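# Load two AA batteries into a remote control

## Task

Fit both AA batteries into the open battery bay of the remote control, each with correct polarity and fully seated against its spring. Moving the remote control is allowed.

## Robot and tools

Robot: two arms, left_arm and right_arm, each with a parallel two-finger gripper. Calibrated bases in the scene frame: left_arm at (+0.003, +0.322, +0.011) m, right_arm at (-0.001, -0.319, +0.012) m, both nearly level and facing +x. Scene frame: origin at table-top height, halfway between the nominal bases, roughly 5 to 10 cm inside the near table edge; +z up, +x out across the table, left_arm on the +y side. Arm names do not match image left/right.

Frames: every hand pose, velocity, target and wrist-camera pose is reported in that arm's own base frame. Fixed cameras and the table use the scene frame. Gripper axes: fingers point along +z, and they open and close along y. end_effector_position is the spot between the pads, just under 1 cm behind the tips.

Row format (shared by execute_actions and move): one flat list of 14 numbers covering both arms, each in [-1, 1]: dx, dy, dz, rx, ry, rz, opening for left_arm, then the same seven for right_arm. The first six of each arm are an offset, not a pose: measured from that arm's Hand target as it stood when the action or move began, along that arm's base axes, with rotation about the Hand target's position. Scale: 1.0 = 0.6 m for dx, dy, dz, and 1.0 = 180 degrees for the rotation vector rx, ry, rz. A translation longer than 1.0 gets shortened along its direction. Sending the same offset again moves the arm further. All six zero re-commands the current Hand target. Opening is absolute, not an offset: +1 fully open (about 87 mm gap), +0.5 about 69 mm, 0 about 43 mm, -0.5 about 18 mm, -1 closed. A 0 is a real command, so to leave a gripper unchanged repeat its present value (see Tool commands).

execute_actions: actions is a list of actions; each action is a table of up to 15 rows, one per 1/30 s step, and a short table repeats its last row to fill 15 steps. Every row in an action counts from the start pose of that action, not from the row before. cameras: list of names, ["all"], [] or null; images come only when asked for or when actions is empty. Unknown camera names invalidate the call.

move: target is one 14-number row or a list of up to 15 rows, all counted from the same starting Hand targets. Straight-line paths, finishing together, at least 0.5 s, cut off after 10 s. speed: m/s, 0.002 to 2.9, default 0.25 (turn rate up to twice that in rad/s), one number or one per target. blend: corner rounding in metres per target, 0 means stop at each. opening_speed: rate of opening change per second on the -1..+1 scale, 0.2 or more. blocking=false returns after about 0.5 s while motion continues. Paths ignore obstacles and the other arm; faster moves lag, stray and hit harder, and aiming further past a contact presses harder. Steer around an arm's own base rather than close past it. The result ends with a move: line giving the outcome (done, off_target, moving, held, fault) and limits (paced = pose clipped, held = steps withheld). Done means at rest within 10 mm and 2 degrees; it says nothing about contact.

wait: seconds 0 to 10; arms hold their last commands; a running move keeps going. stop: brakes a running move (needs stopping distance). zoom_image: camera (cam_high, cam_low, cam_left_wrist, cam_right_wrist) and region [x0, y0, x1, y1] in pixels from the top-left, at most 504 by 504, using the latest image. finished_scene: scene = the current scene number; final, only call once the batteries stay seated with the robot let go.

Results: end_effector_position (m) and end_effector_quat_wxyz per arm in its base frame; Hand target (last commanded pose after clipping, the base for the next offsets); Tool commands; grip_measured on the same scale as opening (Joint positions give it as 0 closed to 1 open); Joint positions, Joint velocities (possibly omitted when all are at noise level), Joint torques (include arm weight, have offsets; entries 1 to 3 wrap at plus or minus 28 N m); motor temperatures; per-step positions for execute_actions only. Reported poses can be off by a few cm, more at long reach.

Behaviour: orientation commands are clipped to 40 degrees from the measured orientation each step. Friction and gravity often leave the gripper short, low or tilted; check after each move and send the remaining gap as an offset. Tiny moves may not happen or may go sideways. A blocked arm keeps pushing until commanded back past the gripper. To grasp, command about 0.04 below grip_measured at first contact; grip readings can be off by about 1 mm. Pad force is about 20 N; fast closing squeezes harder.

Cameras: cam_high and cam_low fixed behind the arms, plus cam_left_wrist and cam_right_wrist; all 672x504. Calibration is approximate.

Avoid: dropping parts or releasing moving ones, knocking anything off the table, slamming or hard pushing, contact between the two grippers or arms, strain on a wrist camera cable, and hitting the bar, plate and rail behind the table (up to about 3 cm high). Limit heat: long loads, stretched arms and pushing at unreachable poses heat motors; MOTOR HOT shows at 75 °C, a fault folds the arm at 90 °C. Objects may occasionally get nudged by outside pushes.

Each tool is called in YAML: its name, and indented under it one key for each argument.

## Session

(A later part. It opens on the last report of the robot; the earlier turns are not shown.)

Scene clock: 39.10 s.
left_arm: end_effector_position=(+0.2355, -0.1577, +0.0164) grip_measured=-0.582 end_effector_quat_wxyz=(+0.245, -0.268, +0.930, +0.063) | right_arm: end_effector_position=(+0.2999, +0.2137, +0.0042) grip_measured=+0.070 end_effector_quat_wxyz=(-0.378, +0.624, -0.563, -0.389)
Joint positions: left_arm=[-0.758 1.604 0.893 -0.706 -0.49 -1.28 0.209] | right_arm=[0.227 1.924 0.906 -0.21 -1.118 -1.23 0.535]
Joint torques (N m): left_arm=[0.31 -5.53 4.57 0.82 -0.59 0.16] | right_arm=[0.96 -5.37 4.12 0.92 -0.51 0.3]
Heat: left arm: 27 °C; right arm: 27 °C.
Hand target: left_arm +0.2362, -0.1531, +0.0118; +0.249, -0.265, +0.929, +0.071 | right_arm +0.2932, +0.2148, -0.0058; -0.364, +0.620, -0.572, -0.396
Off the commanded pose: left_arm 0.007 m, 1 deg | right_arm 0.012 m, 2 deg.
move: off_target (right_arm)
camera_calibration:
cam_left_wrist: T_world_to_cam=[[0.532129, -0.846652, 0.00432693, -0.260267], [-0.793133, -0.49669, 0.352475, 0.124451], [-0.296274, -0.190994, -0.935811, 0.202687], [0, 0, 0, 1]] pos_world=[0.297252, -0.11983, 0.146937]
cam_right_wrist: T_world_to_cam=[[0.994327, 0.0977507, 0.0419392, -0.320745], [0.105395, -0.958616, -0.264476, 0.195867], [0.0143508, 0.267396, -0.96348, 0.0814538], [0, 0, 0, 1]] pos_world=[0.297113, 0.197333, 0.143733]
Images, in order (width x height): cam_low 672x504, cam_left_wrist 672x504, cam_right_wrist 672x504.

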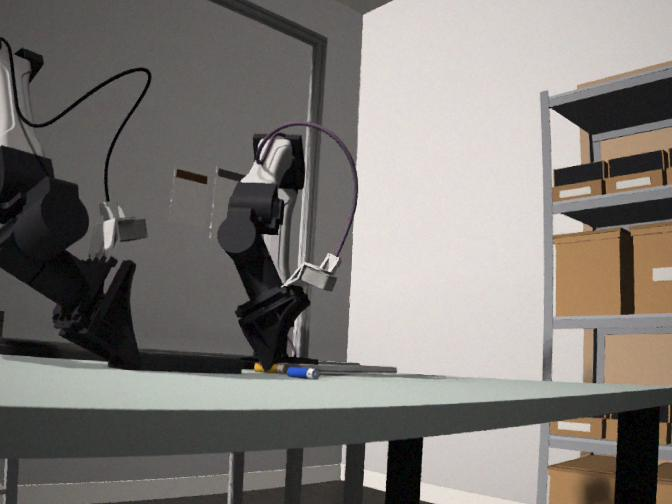

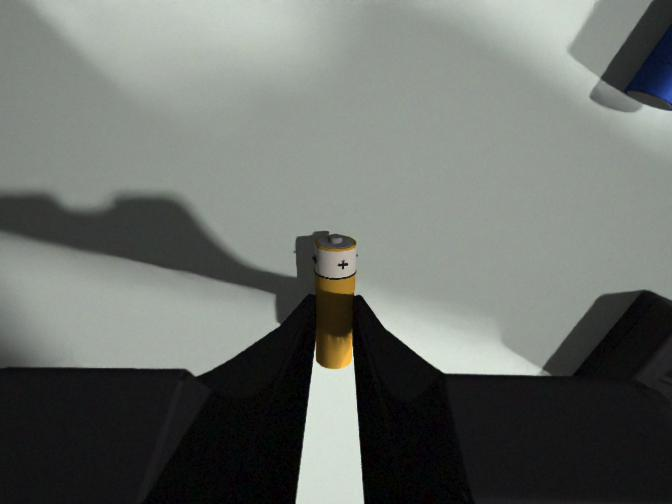

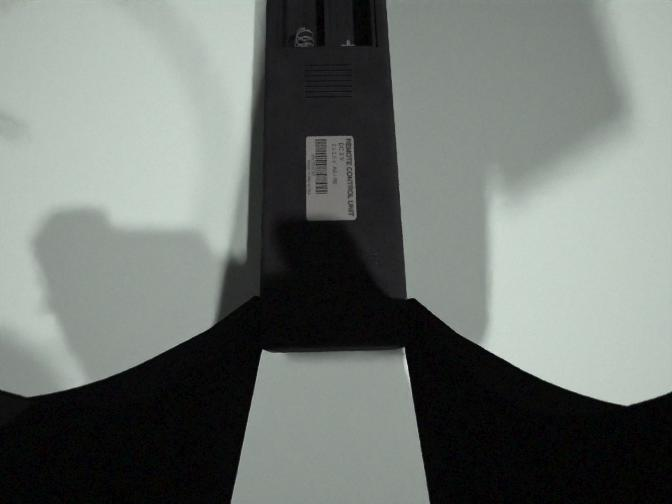

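move:
  target:
    - [0,0,0.12,0,0,0,-0.7,0,0,0,0,0,0,0.02]
    - [0.083,-0.083,0.2,-0.0574,-0.1189,-0.6331,-0.7,0,0,0,0,0,0,0.02]
  speed: [0.25,0.6]
  blend: 0.02
  cameras: ["cam_low","cam_left_wrist","cam_high"]

Scene clock: 43.90 s.
left_arm: end_effector_position=(+0.2788, -0.1998, +0.1208) grip_measured=-0.582 end_effector_quat_wxyz=(+0.302, +0.598, +0.688, -0.279) | right_arm: end_effector_position=(+0.2999, +0.2137, +0.0042) grip_measured=+0.070 end_effector_quat_wxyz=(-0.378, +0.624, -0.563, -0.389)
Joint positions: left_arm=[-0.344 1.509 1.1 -0.7 0.739 0.906 0.209] | right_arm=[0.227 1.924 0.906 -0.21 -1.118 -1.23 0.535]
Joint torques (N m): left_arm=[0.49 -5.63 10.76 1.09 0.63 0.25] | right_arm=[0.81 -5.31 4.23 0.94 -0.53 0.31]
Heat: left arm: 27 °C; right arm: 27 °C.
Hand target: left_arm +0.2859, -0.2028, +0.1318; +0.315, +0.603, +0.677, -0.281 | right_arm +0.2932, +0.2148, -0.0058; -0.364, +0.620, -0.572, -0.396
Off the commanded pose: left_arm 0.014 m, 2 deg | right_arm 0.012 m, 2 deg.
move: off_target (left_arm, right_arm)
camera_calibration:
cam_left_wrist: T_world_to_cam=[[-0.990655, -0.135564, 0.0150153, 0.246017], [-0.135174, 0.990519, 0.0244963, 0.25444], [-0.0181938, 0.0222377, -0.999587, 0.278009], [0, 0, 0, 1]] pos_world=[0.28317, -0.224859, 0.267968]
Images, in order (width x height): cam_high 672x504, cam_low 672x504, cam_left_wrist 672x504.

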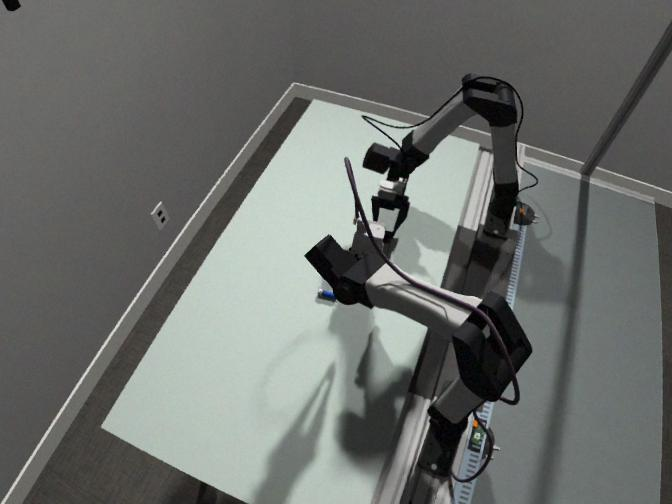

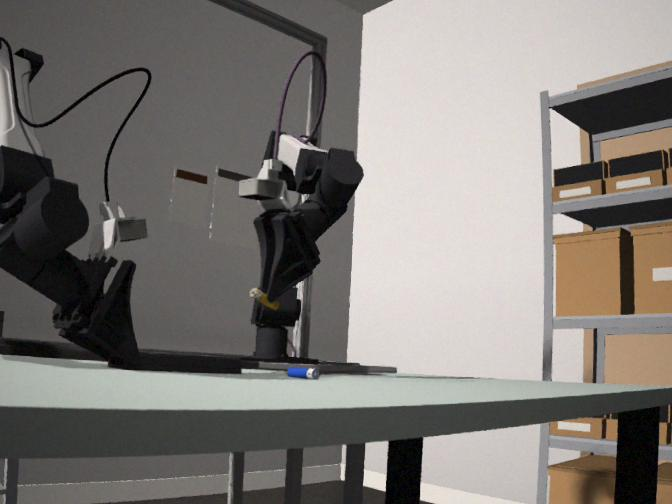

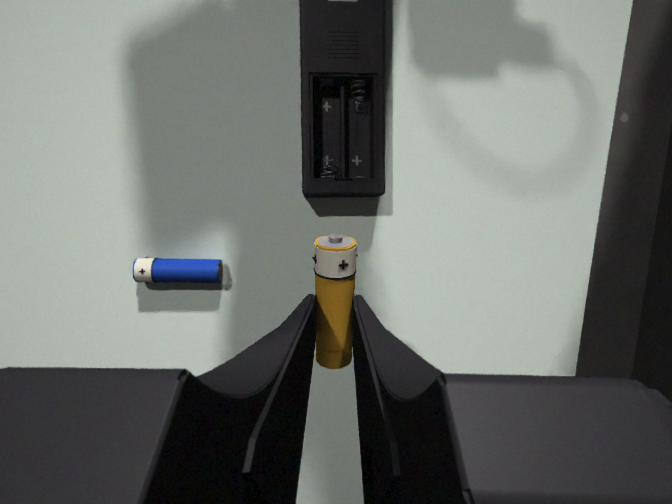

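move:
  target:
    - [0.009,-0.141,-0.09,0,0,0,-0.7,0,0,0,0,0,0,0.02]
  speed: 0.25
  cameras: ["cam_low","cam_left_wrist"]

zoom_image:
  camera: "cam_low"
  region: [90, 300, 290, 400]

zoom_image:
  camera: "cam_left_wrist"
  region: [240, 200, 440, 350]

Scene clock: 46.50 s.
left_arm: end_effector_position=(+0.2913, -0.2859, +0.0806) grip_measured=-0.582 end_effector_quat_wxyz=(+0.311, +0.605, +0.678, -0.280) | right_arm: end_effector_position=(+0.2999, +0.2137, +0.0042) grip_measured=+0.070 end_effector_quat_wxyz=(-0.378, +0.624, -0.563, -0.389)
Joint positions: left_arm=[-0.572 1.696 1.094 -0.333 0.631 0.672 0.209] | right_arm=[0.227 1.924 0.906 -0.21 -1.118 -1.23 0.535]
Joint torques (N m): left_arm=[-0.17 -7.83 5.49 1.85 0.29 -0.01] | right_arm=[0.88 -5.31 4.21 0.93 -0.54 0.26]
Heat: left arm: 27 °C; right arm: 27 °C.
Hand target: left_arm +0.2913, -0.2874, +0.0777; +0.315, +0.603, +0.677, -0.281 | right_arm +0.2932, +0.2148, -0.0058; -0.364, +0.620, -0.572, -0.396
Off the commanded pose: left_arm 0.003 m, 1 deg | right_arm 0.012 m, 2 deg.
move: off_target (right_arm)
camera_calibration:
cam_left_wrist: T_world_to_cam=[[-0.992946, -0.118489, -0.00439556, 0.254342], [-0.118523, 0.992915, 0.00850267, 0.339504], [0.00335695, 0.00896366, -0.999954, 0.230046], [0, 0, 0, 1]] pos_world=[0.292014, -0.309024, 0.228267]
Images, in order (width x height): cam_low 672x504, cam_left_wrist 672x504.

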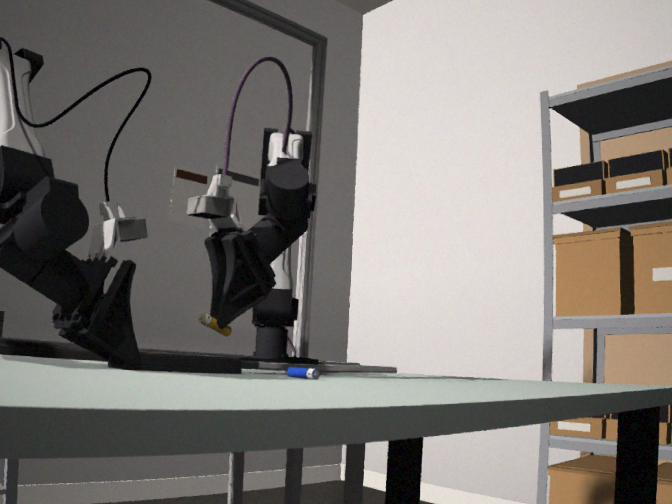

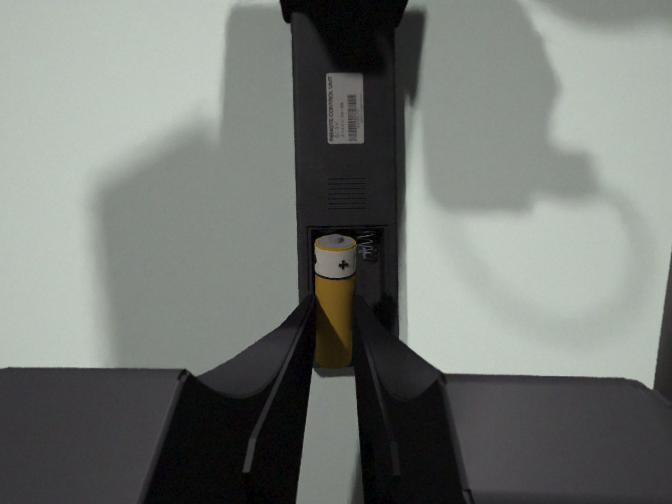

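Scaled by 2.520 from the camera's 672x504 image, which has a finer 960x720 frame.

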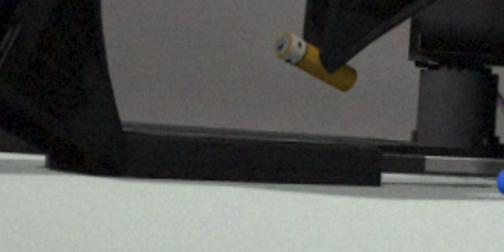

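Scaled by 2.520 from the camera's 672x504 image, which has a finer 960x720 frame.

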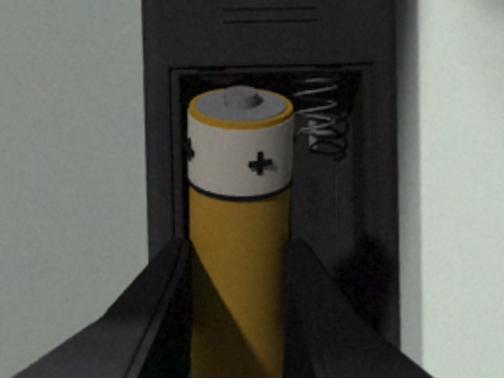

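move:
  target:
    - [0.0045,-0.007,-0.045,0,0,0,-0.7,0,0,0,0,0,0,0.02]
  speed: 0.1
  cameras: ["cam_left_wrist"]

zoom_image:
  camera: "cam_left_wrist"
  region: [240, 200, 440, 350]

execute_actions:
  actions: []
  cameras: ["cam_low"]

zoom_image:
  camera: "cam_low"
  region: [90, 300, 290, 400]

Scene clock: 48.40 s.
left_arm: end_effector_position=(+0.2955, -0.2880, +0.0536) grip_measured=-0.582 end_effector_quat_wxyz=(+0.312, +0.603, +0.680, -0.278) | right_arm: end_effector_position=(+0.2999, +0.2137, +0.0042) grip_measured=+0.070 end_effector_quat_wxyz=(-0.378, +0.624, -0.563, -0.389)
Joint positions: left_arm=[-0.572 1.754 1.044 -0.223 0.626 0.665 0.209] | right_arm=[0.227 1.924 0.906 -0.21 -1.118 -1.23 0.535]
Joint torques (N m): left_arm=[-0.65 -7.76 5.48 1.87 0.31 0.03] | right_arm=[0.87 -5.19 4.21 0.94 -0.5 0.26]
Heat: left arm: 27 °C; right arm: 27 °C.
Hand target: left_arm +0.2940, -0.2916, +0.0507; +0.315, +0.603, +0.677, -0.281 | right_arm +0.2932, +0.2148, -0.0058; -0.364, +0.620, -0.572, -0.396
Off the commanded pose: left_arm 0.005 m, 1 deg | right_arm 0.012 m, 2 deg.
move: off_target (right_arm)
camera_calibration:
cam_left_wrist: T_world_to_cam=[[-0.992111, -0.125296, -0.00419524, 0.256021], [-0.125331, 0.99207, 0.00946145, 0.344016], [0.00297649, 0.0099126, -0.999946, 0.203359], [0, 0, 0, 1]] pos_world=[0.296512, -0.311225, 0.201167]
Images, in order (width x height): cam_left_wrist 672x504.

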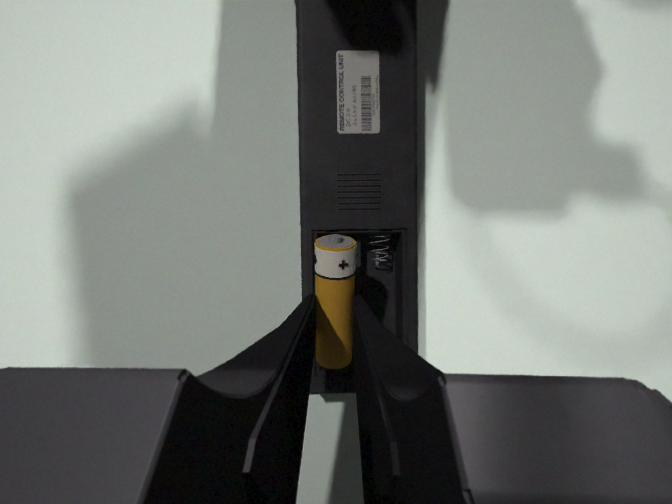

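Scaled by 2.520 from the camera's 672x504 image, which has a finer 960x720 frame.

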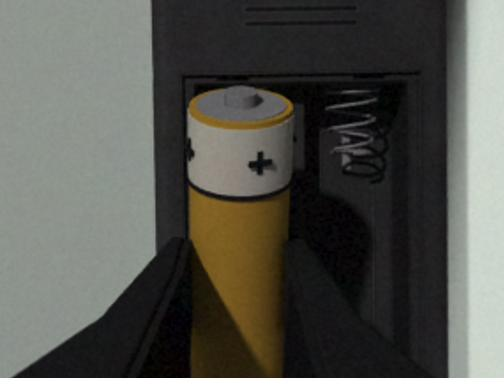

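Scene clock: 48.40 s.
left_arm: end_effector_position=(+0.2955, -0.2880, +0.0536) grip_measured=-0.582 end_effector_quat_wxyz=(+0.312, +0.603, +0.680, -0.278) | right_arm: end_effector_position=(+0.2999, +0.2137, +0.0042) grip_measured=+0.070 end_effector_quat_wxyz=(-0.378, +0.624, -0.563, -0.389)
Joint positions: left_arm=[-0.572 1.754 1.044 -0.223 0.626 0.665 0.209] | right_arm=[0.227 1.924 0.906 -0.21 -1.118 -1.23 0.535]
Joint velocities: within noise
Joint torques (N m): left_arm=[-0.65 -7.76 5.48 1.87 0.31 0.03] | right_arm=[0.87 -5.19 4.21 0.94 -0.5 0.26]
Motor temperatures (°C): left_arm=[20 27 24 22 20 21 23] | right_arm=[19 22 27 26 22 22 21]
Heat: left arm: 27 °C; right arm: 27 °C.
Hand target: left_arm +0.2940, -0.2916, +0.0507; +0.315, +0.603, +0.677, -0.281 | right_arm +0.2932, +0.2148, -0.0058; -0.364, +0.620, -0.572, -0.396
Tool commands: left_gripper/opening=-0.7 right_gripper/opening=+0.02
Off the commanded pose: left_arm 0.005 m, 1 deg | right_arm 0.012 m, 2 deg.
Images, in order (width x height): cam_low 672x504.

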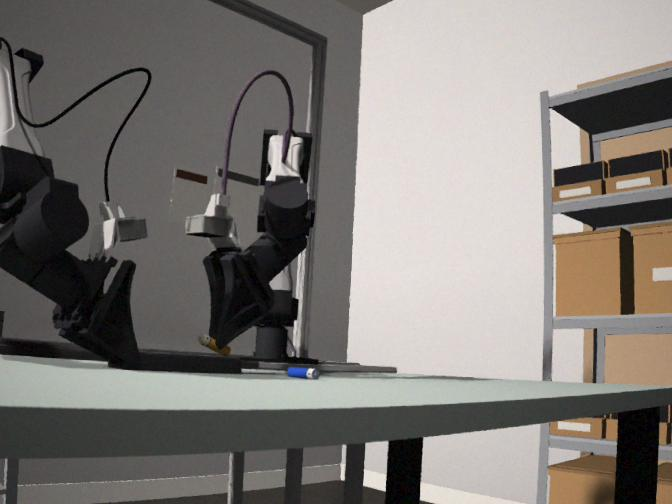

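Scaled by 2.520 from the camera's 672x504 image, which has a finer 960x720 frame.

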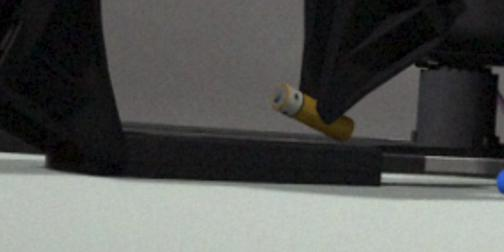

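move:
  target:
    - [0.0005,-0.0133,0.0,0,0,0,-0.7,0,0,0,0,0,0,0.02]
    - [0.0005,-0.0133,-0.018,0,0,0,-0.7,0,0,0,0,0,0,0.02]
  speed: 0.06
  cameras: ["cam_left_wrist","cam_low"]

zoom_image:
  camera: "cam_low"
  region: [90, 300, 290, 400]

zoom_image:
  camera: "cam_left_wrist"
  region: [240, 200, 440, 400]

Scene clock: 50.80 s.
left_arm: end_effector_position=(+0.2963, -0.2972, +0.0450) grip_measured=-0.582 end_effector_quat_wxyz=(+0.312, +0.603, +0.679, -0.279) | right_arm: end_effector_position=(+0.2999, +0.2137, +0.0042) grip_measured=+0.070 end_effector_quat_wxyz=(-0.378, +0.624, -0.563, -0.389)
Joint positions: left_arm=[-0.593 1.788 1.044 -0.175 0.615 0.646 0.209] | right_arm=[0.227 1.924 0.906 -0.21 -1.118 -1.23 0.535]
Joint torques (N m): left_arm=[-0.5 -7.95 4.64 1.93 0.32 0] | right_arm=[0.76 -5.37 4.19 0.92 -0.5 0.27]
Heat: left arm: 27 °C; right arm: 27 °C.
Hand target: left_arm +0.2943, -0.2996, +0.0399; +0.315, +0.603, +0.677, -0.281 | right_arm +0.2931, +0.2148, -0.0058; -0.364, +0.620, -0.572, -0.396
Off the commanded pose: left_arm 0.006 m, 0 deg | right_arm 0.012 m, 2 deg.
move: off_target (right_arm)
camera_calibration:
cam_left_wrist: T_world_to_cam=[[-0.992281, -0.123886, -0.0054817, 0.256088], [-0.123926, 0.992261, 0.00780405, 0.353146], [0.00447246, 0.00842314, -0.999955, 0.193928], [0, 0, 0, 1]] pos_world=[0.297008, -0.320321, 0.192567]
Images, in order (width x height): cam_low 672x504, cam_left_wrist 672x504.

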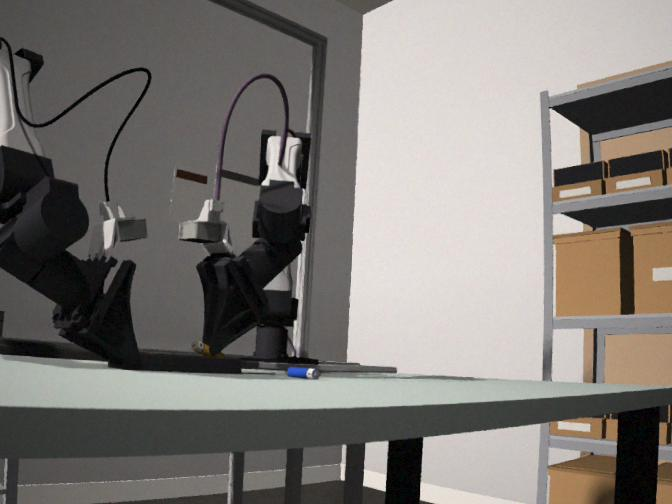

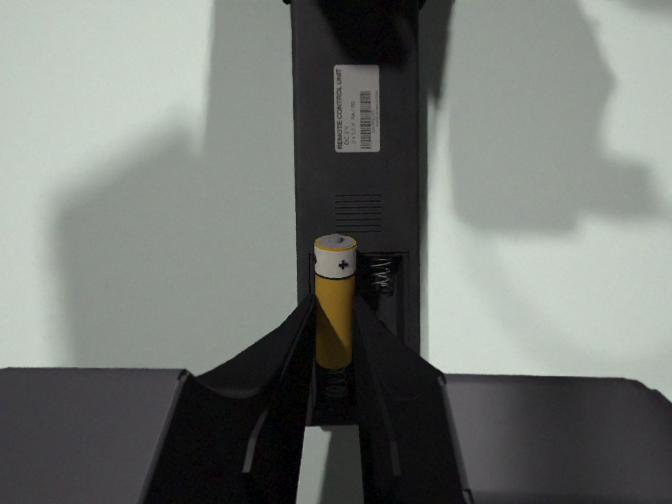

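Scaled by 2.520 from the camera's 672x504 image, which has a finer 960x720 frame.

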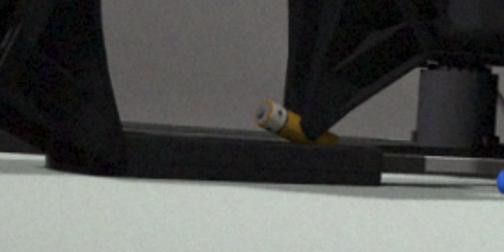

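Scaled by 2.520 from the camera's 672x504 image, which has a finer 960x720 frame.

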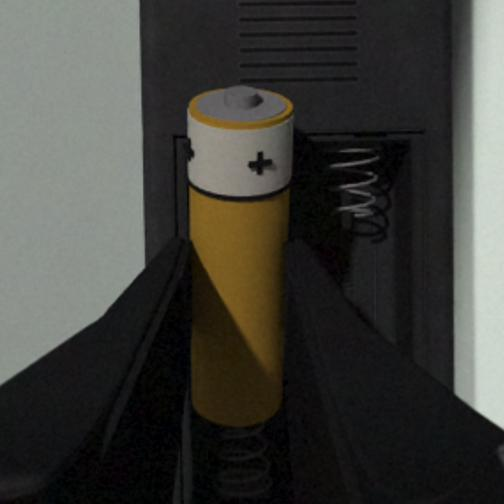

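move:
  target:
    - [0,0,0,0,0,0,-0.4,0,0,0,0,0,0,0.02]
    - [0,0.0,0.12,0,0,0,-0.3,0,0,0,0,0,0,0.02]
  speed: 0.2
  opening_speed: 0.6
  cameras: ["cam_left_wrist","cam_low"]

zoom_image:
  camera: "cam_low"
  region: [90, 300, 290, 400]

zoom_image:
  camera: "cam_left_wrist"
  region: [240, 200, 440, 400]

Scene clock: 54.60 s.
left_arm: end_effector_position=(+0.2916, -0.2940, +0.0945) grip_measured=-0.300 end_effector_quat_wxyz=(+0.299, +0.601, +0.686, -0.280) | right_arm: end_effector_position=(+0.2999, +0.2137, +0.0042) grip_measured=+0.070 end_effector_quat_wxyz=(-0.378, +0.624, -0.563, -0.389)
Joint positions: left_arm=[-0.593 1.71 1.178 -0.417 0.614 0.642 0.35] | right_arm=[0.227 1.924 0.906 -0.21 -1.118 -1.23 0.535]
Joint torques (N m): left_arm=[-0.46 -10.55 9.95 1.41 0.32 0.04] | right_arm=[0.84 -5.3 4.05 0.93 -0.54 0.3]
Heat: left arm: 28 °C; right arm: 26 °C.
Hand target: left_arm +0.2944, -0.2996, +0.1121; +0.315, +0.603, +0.677, -0.281 | right_arm +0.2931, +0.2148, -0.0058; -0.364, +0.620, -0.572, -0.396
Off the commanded pose: left_arm 0.018 m, 2 deg | right_arm 0.012 m, 2 deg.
move: off_target (left_arm, right_arm); target 2's new opening was sent with left_arm's hand 0.018 m and 2 deg from that target
camera_calibration:
cam_left_wrist: T_world_to_cam=[[-0.991698, -0.127151, 0.0191991, 0.248653], [-0.126588, 0.991555, 0.0281639, 0.347585], [-0.022618, 0.0254997, -0.999419, 0.25638], [0, 0, 0, 1]] pos_world=[0.296387, -0.319571, 0.241668]
Images, in order (width x height): cam_low 672x504, cam_left_wrist 672x504.

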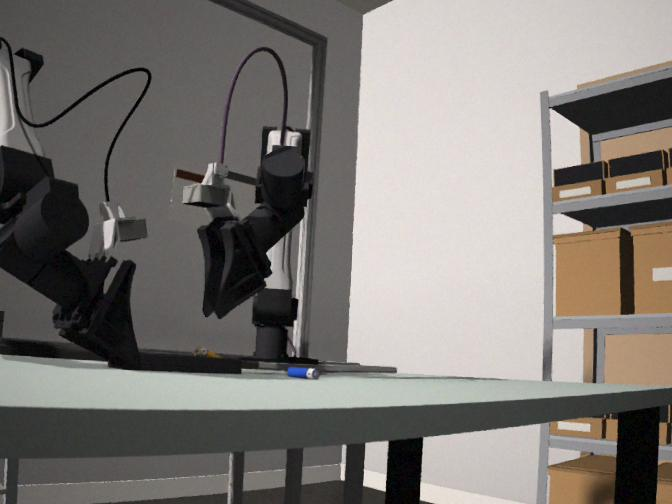

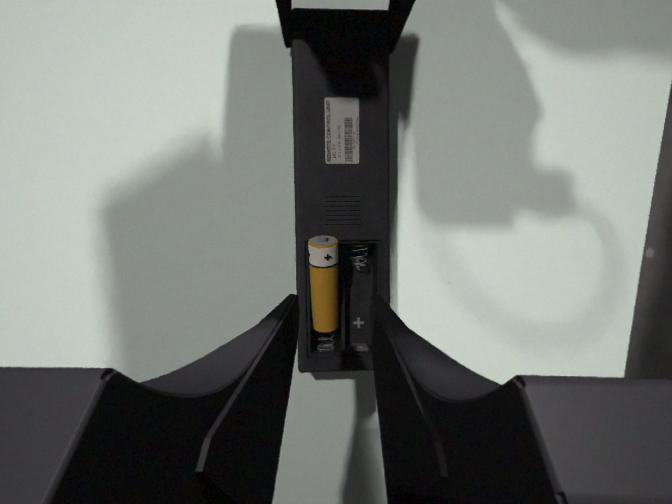

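Scaled by 2.520 from the camera's 672x504 image, which has a finer 960x720 frame.

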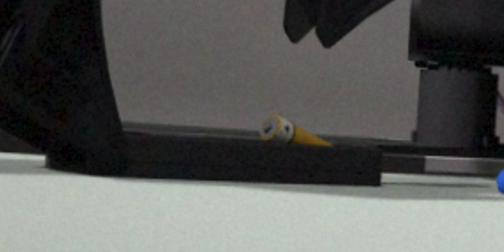

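Scaled by 2.520 from the camera's 672x504 image, which has a finer 960x720 frame.

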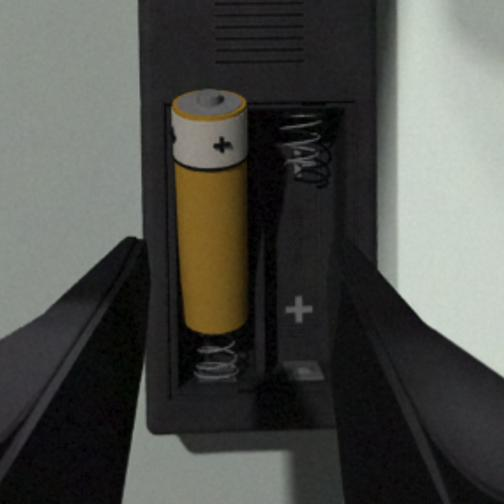

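move:
  target:
    - [0.0177,0.0243,0.03,0.0882,0.2506,0.4443,1,0,0,0,0,0,0,0.02]
  speed: 0.4
  cameras: ["cam_left_wrist","cam_low","cam_right_wrist","cam_high"]

zoom_image:
  camera: "cam_low"
  region: [90, 300, 290, 400]

zoom_image:
  camera: "cam_left_wrist"
  region: [200, 300, 500, 504]

Scene clock: 58.70 s.
left_arm: end_effector_position=(+0.2993, -0.2850, +0.1242) grip_measured=+1.000 end_effector_quat_wxyz=(+0.074, -0.058, +0.988, -0.126) | right_arm: end_effector_position=(+0.2999, +0.2137, +0.0042) grip_measured=+0.070 end_effector_quat_wxyz=(-0.378, +0.624, -0.563, -0.389)
Joint positions: left_arm=[-0.651 1.958 1.761 -1.096 0.093 -0.781 1] | right_arm=[0.227 1.924 0.906 -0.21 -1.118 -1.23 0.535]
Joint torques (N m): left_arm=[0.42 -9.24 10.56 0.75 -0.13 -0.04] | right_arm=[0.84 -5.3 4.18 0.96 -0.48 0.29]
Heat: left arm: 28 °C; right arm: 26 °C.
Hand target: left_arm +0.3049, -0.2850, +0.1299; +0.079, -0.067, +0.987, -0.125 | right_arm +0.2931, +0.2148, -0.0058; -0.364, +0.620, -0.572, -0.396
Off the commanded pose: left_arm 0.008 m, 1 deg | right_arm 0.012 m, 2 deg.
move: off_target (right_arm)
camera_calibration:
cam_left_wrist: T_world_to_cam=[[0.096289, -0.964042, 0.247692, -0.33562], [-0.755007, 0.0914176, 0.649313, 0.193157], [-0.648608, -0.249531, -0.719056, 0.360133], [0, 0, 0, 1]] pos_world=[0.411737, -0.251346, 0.216667]
cam_right_wrist: T_world_to_cam=[[0.994364, 0.097535, 0.0415651, -0.320658], [0.105087, -0.958645, -0.264491, 0.195966], [0.0140491, 0.267368, -0.963492, 0.0815509], [0, 0, 0, 1]] pos_world=[0.297112, 0.197333, 0.143733]

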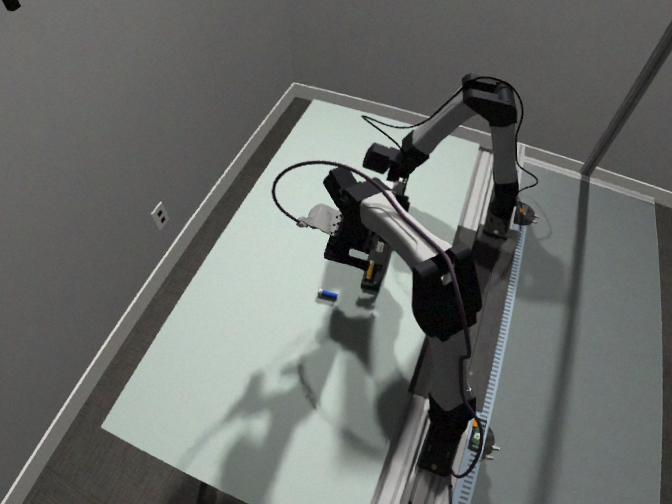

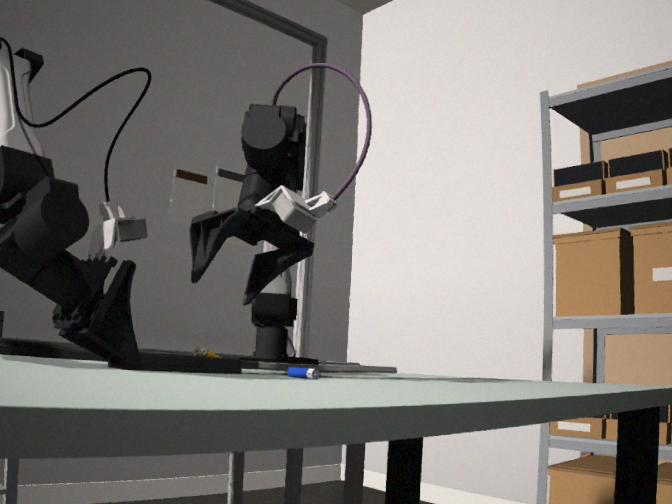

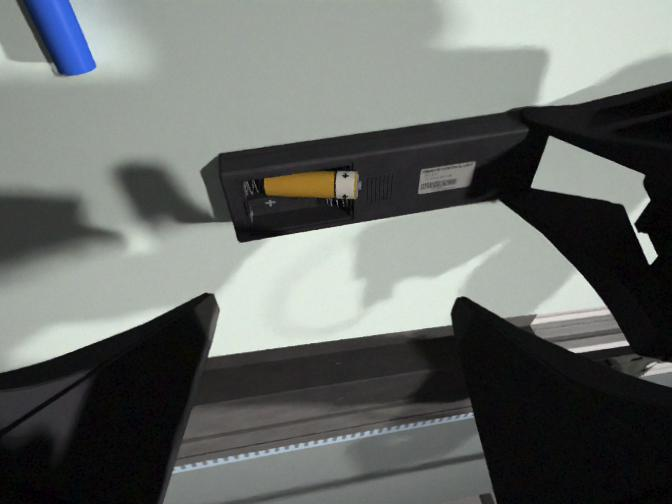

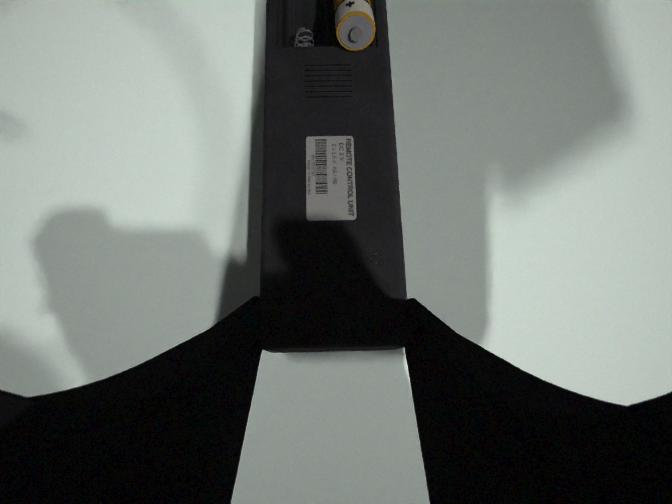

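Scaled by 2.520 from the camera's 672x504 image, which has a finer 960x720 frame.

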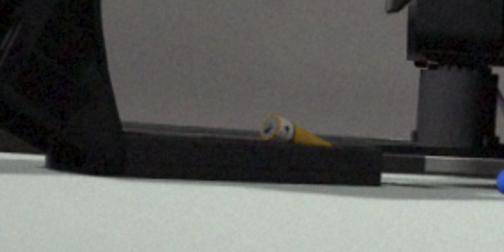

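Scaled by 1.680 from the camera's 672x504 image, which has a finer 960x720 frame.

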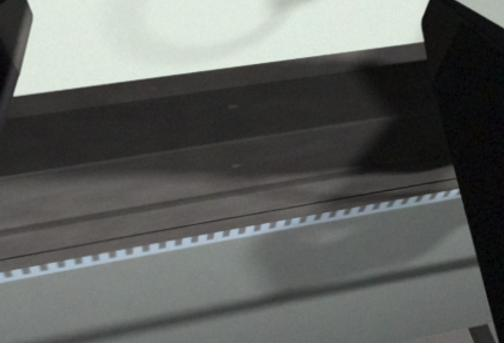

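move:
  target:
    - [-0.0165,-0.0067,-0.08,0,0,0,1,0,0,0,0,0,0,0.02]
  speed: 0.2
  cameras: ["cam_low","cam_right_wrist"]

zoom_image:
  camera: "cam_low"
  region: [90, 300, 290, 400]

zoom_image:
  camera: "cam_right_wrist"
  region: [250, 0, 430, 110]

Scene clock: 61.43 s.
left_arm: end_effector_position=(+0.2954, -0.2878, +0.0837) grip_measured=+1.000 end_effector_quat_wxyz=(+0.074, -0.063, +0.987, -0.125) | right_arm: end_effector_position=(+0.2999, +0.2137, +0.0042) grip_measured=+0.070 end_effector_quat_wxyz=(-0.378, +0.624, -0.563, -0.389)
Joint positions: left_arm=[-0.663 1.958 1.6 -0.935 0.087 -0.803 1] | right_arm=[0.227 1.924 0.906 -0.21 -1.118 -1.23 0.535]
Joint torques (N m): left_arm=[-0.49 -10.74 5.53 1.14 -0.17 -0.01] | right_arm=[0.75 -5.23 4.01 0.95 -0.51 0.3]
Heat: left arm: 29 °C; right arm: 26 °C.
Hand target: left_arm +0.2950, -0.2890, +0.0819; +0.079, -0.067, +0.987, -0.125 | right_arm +0.2931, +0.2148, -0.0058; -0.364, +0.620, -0.572, -0.396
Off the commanded pose: left_arm 0.002 m, 1 deg | right_arm 0.012 m, 2 deg.
move: off_target (right_arm)
camera_calibration:
cam_right_wrist: T_world_to_cam=[[0.994364, 0.097535, 0.0415651, -0.320658], [0.105087, -0.958645, -0.264491, 0.195966], [0.0140491, 0.267368, -0.963492, 0.0815509], [0, 0, 0, 1]] pos_world=[0.297112, 0.197333, 0.143733]
Images, in order (width x height): cam_low 672x504, cam_right_wrist 672x504.

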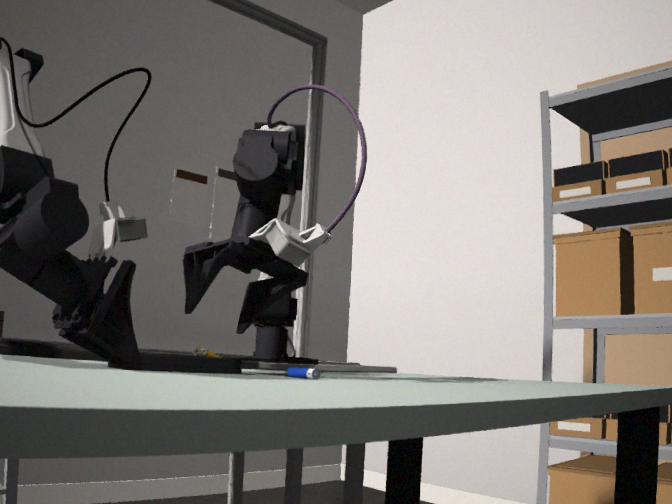

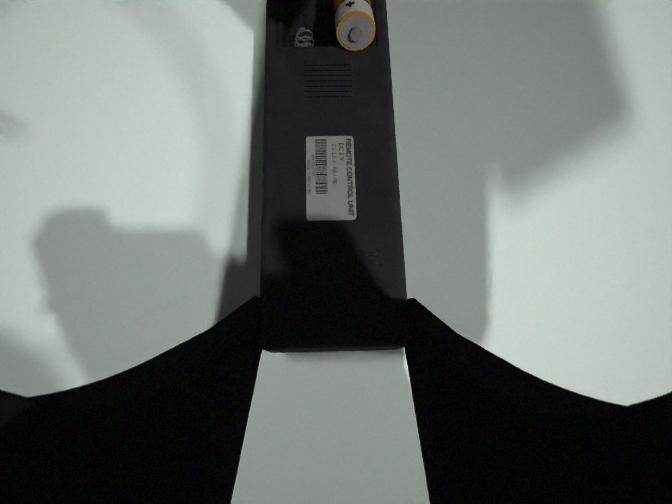

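Scaled by 2.520 from the camera's 672x504 image, which has a finer 960x720 frame.

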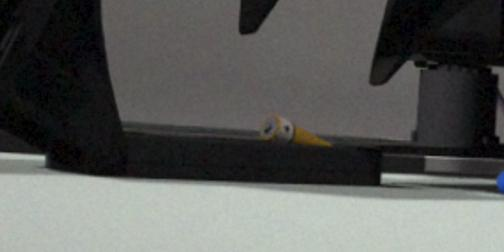

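Scaled by 2.800 from the camera's 672x504 image, which has a finer 960x720 frame.

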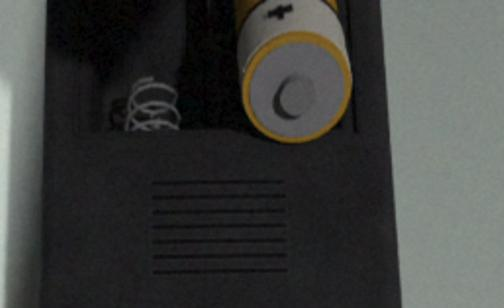

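move:
  target:
    - [0,0,-0.05,0,0,0,1,0,0,0,0,0,0,0.02]
  speed: 0.15
  cameras: ["cam_low","cam_right_wrist"]

zoom_image:
  camera: "cam_low"
  region: [90, 300, 290, 400]

zoom_image:
  camera: "cam_right_wrist"
  region: [250, 0, 430, 110]

Scene clock: 63.40 s.
left_arm: end_effector_position=(+0.2960, -0.2882, +0.0584) grip_measured=+1.000 end_effector_quat_wxyz=(+0.079, -0.063, +0.987, -0.129) | right_arm: end_effector_position=(+0.2999, +0.2137, +0.0042) grip_measured=+0.070 end_effector_quat_wxyz=(-0.378, +0.624, -0.563, -0.389)
Joint positions: left_arm=[-0.663 1.966 1.508 -0.822 0.087 -0.803 1] | right_arm=[0.227 1.924 0.906 -0.21 -1.118 -1.23 0.535]
Joint torques (N m): left_arm=[-0.42 -9.55 5.53 1.16 -0.14 -0.04] | right_arm=[0.9 -5.27 4.01 0.95 -0.51 0.29]
Heat: left arm: 29 °C; right arm: 26 °C.
Hand target: left_arm +0.2951, -0.2891, +0.0520; +0.079, -0.067, +0.987, -0.125 | right_arm +0.2931, +0.2148, -0.0058; -0.364, +0.620, -0.572, -0.396
Off the commanded pose: left_arm 0.007 m, 1 deg | right_arm 0.012 m, 2 deg.
move: off_target (right_arm)
camera_calibration:
cam_right_wrist: T_world_to_cam=[[0.994364, 0.097535, 0.0415651, -0.320658], [0.105087, -0.958645, -0.264491, 0.195966], [0.0140491, 0.267368, -0.963492, 0.0815509], [0, 0, 0, 1]] pos_world=[0.297112, 0.197333, 0.143733]
Images, in order (width x height): cam_low 672x504, cam_right_wrist 672x504.

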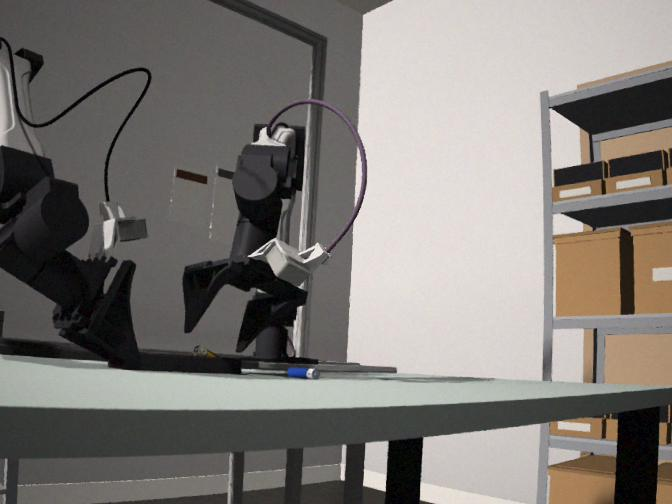

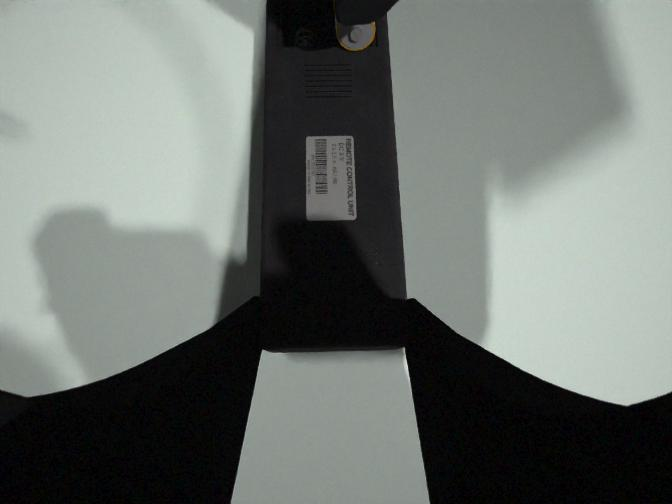

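Scaled by 2.520 from the camera's 672x504 image, which has a finer 960x720 frame.

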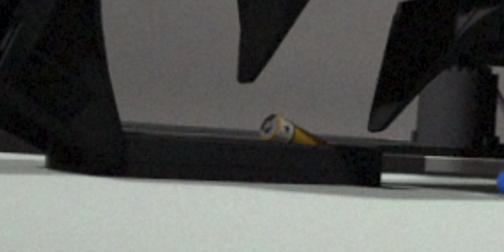

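Scaled by 2.800 from the camera's 672x504 image, which has a finer 960x720 frame.

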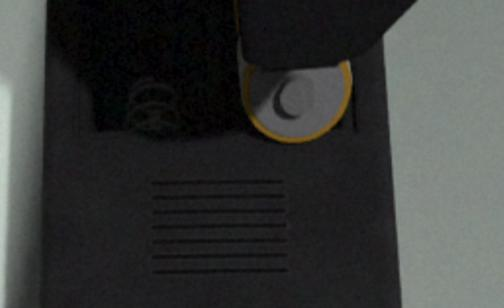

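move:
  target:
    - [0,0,-0.025,0,0,0,1,0,0,0,0,0,0,0.02]
  speed: 0.08
  cameras: ["cam_low","cam_right_wrist"]

zoom_image:
  camera: "cam_low"
  region: [90, 300, 290, 400]

zoom_image:
  camera: "cam_right_wrist"
  region: [250, 0, 430, 110]

Scene clock: 65.10 s.
left_arm: end_effector_position=(+0.2963, -0.2885, +0.0438) grip_measured=+1.000 end_effector_quat_wxyz=(+0.079, -0.063, +0.986, -0.129) | right_arm: end_effector_position=(+0.2999, +0.2137, +0.0042) grip_measured=+0.070 end_effector_quat_wxyz=(-0.378, +0.624, -0.563, -0.389)
Joint positions: left_arm=[-0.663 1.98 1.468 -0.767 0.087 -0.803 1] | right_arm=[0.227 1.924 0.906 -0.21 -1.118 -1.23 0.535]
Joint torques (N m): left_arm=[-0.5 -9.4 5.34 1.16 -0.17 -0.03] | right_arm=[0.73 -5.45 4.27 0.97 -0.53 0.27]
Heat: left arm: 29 °C; right arm: 26 °C.
Hand target: left_arm +0.2951, -0.2891, +0.0370; +0.079, -0.067, +0.987, -0.125 | right_arm +0.2931, +0.2148, -0.0058; -0.364, +0.620, -0.572, -0.396
Off the commanded pose: left_arm 0.007 m, 1 deg | right_arm 0.012 m, 2 deg.
move: off_target (right_arm)
camera_calibration:
cam_right_wrist: T_world_to_cam=[[0.994364, 0.097535, 0.0415651, -0.320658], [0.105087, -0.958645, -0.264491, 0.195966], [0.0140491, 0.267368, -0.963492, 0.0815509], [0, 0, 0, 1]] pos_world=[0.297112, 0.197333, 0.143733]
Images, in order (width x height): cam_low 672x504, cam_right_wrist 672x504.

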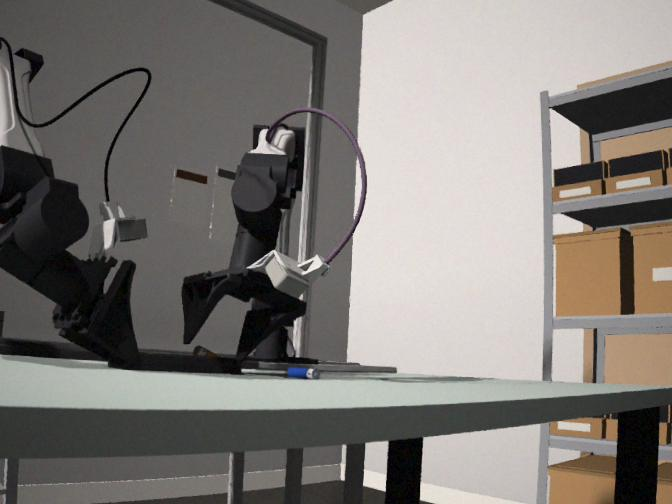

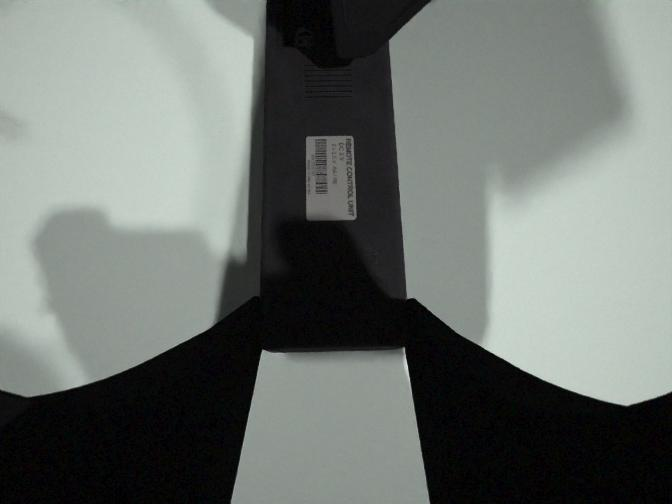

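Scaled by 2.520 from the camera's 672x504 image, which has a finer 960x720 frame.

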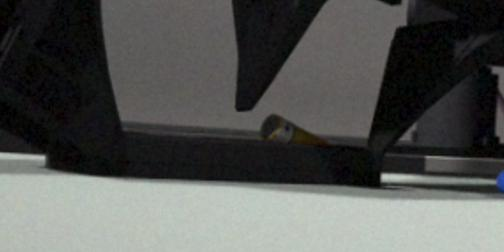

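Scaled by 2.800 from the camera's 672x504 image, which has a finer 960x720 frame.

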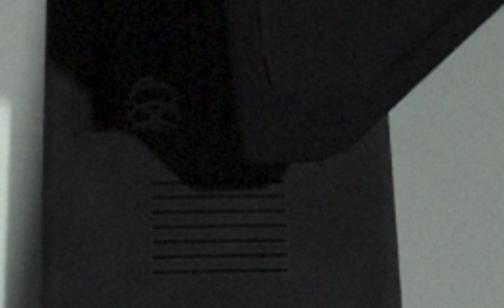

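move:
  target:
    - [0,0,-0.009,0,0,0,1,0,0,0,0,0,0,0.02]
  speed: 0.06

move:
  target:
    - [0,0,0,0,0,0,0.55,0,0,0,0,0,0,0.02]
  opening_speed: 0.5
  cameras: ["cam_low","cam_right_wrist"]

zoom_image:
  camera: "cam_low"
  region: [90, 300, 290, 400]

Scene clock: 66.77 s.
left_arm: end_effector_position=(+0.2965, -0.2886, +0.0389) grip_measured=+1.000 end_effector_quat_wxyz=(+0.080, -0.063, +0.986, -0.129) | right_arm: end_effector_position=(+0.2999, +0.2137, +0.0042) grip_measured=+0.070 end_effector_quat_wxyz=(-0.378, +0.624, -0.563, -0.389)
Joint positions: left_arm=[-0.663 1.985 1.455 -0.748 0.087 -0.803 1] | right_arm=[0.227 1.924 0.906 -0.21 -1.118 -1.23 0.535]
Joint torques (N m): left_arm=[-0.49 -9.4 5.44 1.18 -0.16 0] | right_arm=[0.85 -5.3 4.12 0.95 -0.49 0.29]
Heat: left arm: 29 °C; right arm: 26 °C.
Hand target: left_arm +0.2950, -0.2891, +0.0316; +0.079, -0.067, +0.987, -0.125 | right_arm +0.2931, +0.2148, -0.0058; -0.364, +0.620, -0.572, -0.396
Off the commanded pose: left_arm 0.007 m, 1 deg | right_arm 0.012 m, 2 deg.
move: off_target (right_arm)

Scene clock: 67.87 s.
left_arm: end_effector_position=(+0.2969, -0.2840, +0.0368) grip_measured=+0.551 end_effector_quat_wxyz=(+0.083, -0.065, +0.987, -0.118) | right_arm: end_effector_position=(+0.3002, +0.2136, +0.0041) grip_measured=+0.070 end_effector_quat_wxyz=(-0.378, +0.623, -0.564, -0.388)
Joint positions: left_arm=[-0.663 1.985 1.452 -0.756 0.064 -0.803 0.775] | right_arm=[0.227 1.924 0.906 -0.209 -1.117 -1.227 0.535]
Joint torques (N m): left_arm=[-0.5 -9.39 5.75 1.24 0.11 -0.03] | right_arm=[0.84 -5.26 3.97 0.91 -0.53 0.29]
Heat: left arm: 29 °C; right arm: 26 °C.
Hand target: left_arm +0.2951, -0.2891, +0.0316; +0.079, -0.067, +0.987, -0.125 | right_arm +0.2931, +0.2147, -0.0059; -0.364, +0.620, -0.572, -0.396
Off the commanded pose: left_arm 0.008 m, 1 deg | right_arm 0.012 m, 2 deg.
move: off_target (right_arm)
camera_calibration:
cam_right_wrist: T_world_to_cam=[[0.994545, 0.0960025, 0.0407944, -0.320602], [0.103388, -0.959136, -0.263381, 0.196443], [0.0138422, 0.266162, -0.963829, 0.0817717], [0, 0, 0, 1]] pos_world=[0.297411, 0.19743, 0.143632]
Images, in order (width x height): cam_low 672x504, cam_right_wrist 672x504.

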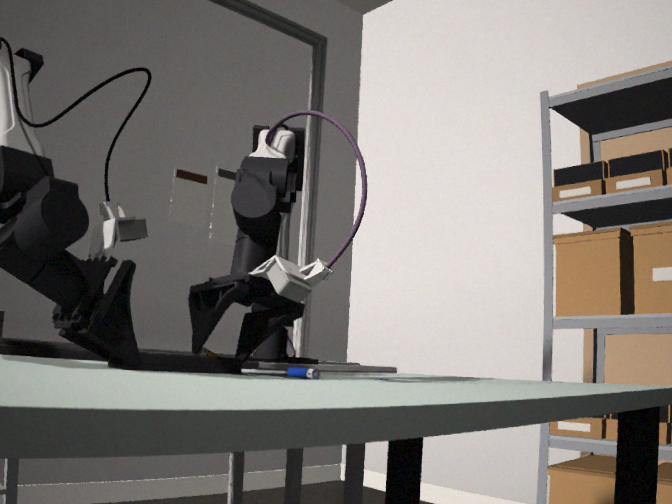

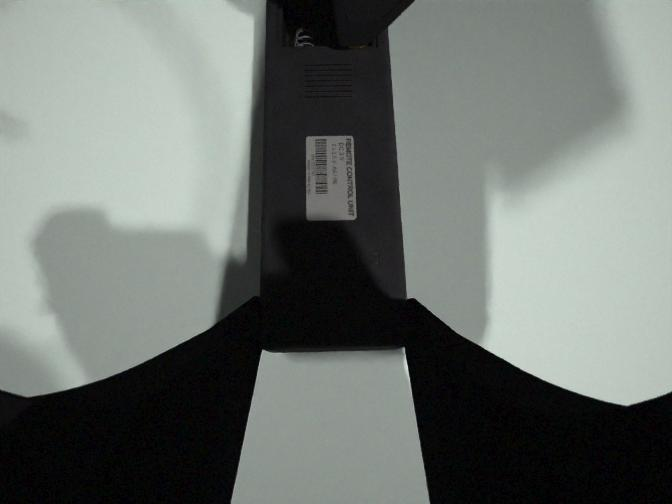

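Scaled by 2.520 from the camera's 672x504 image, which has a finer 960x720 frame.

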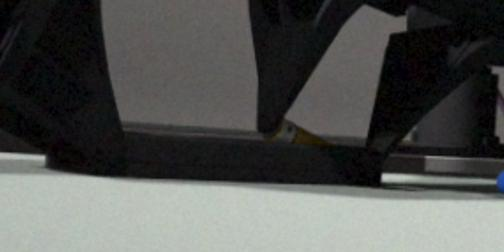

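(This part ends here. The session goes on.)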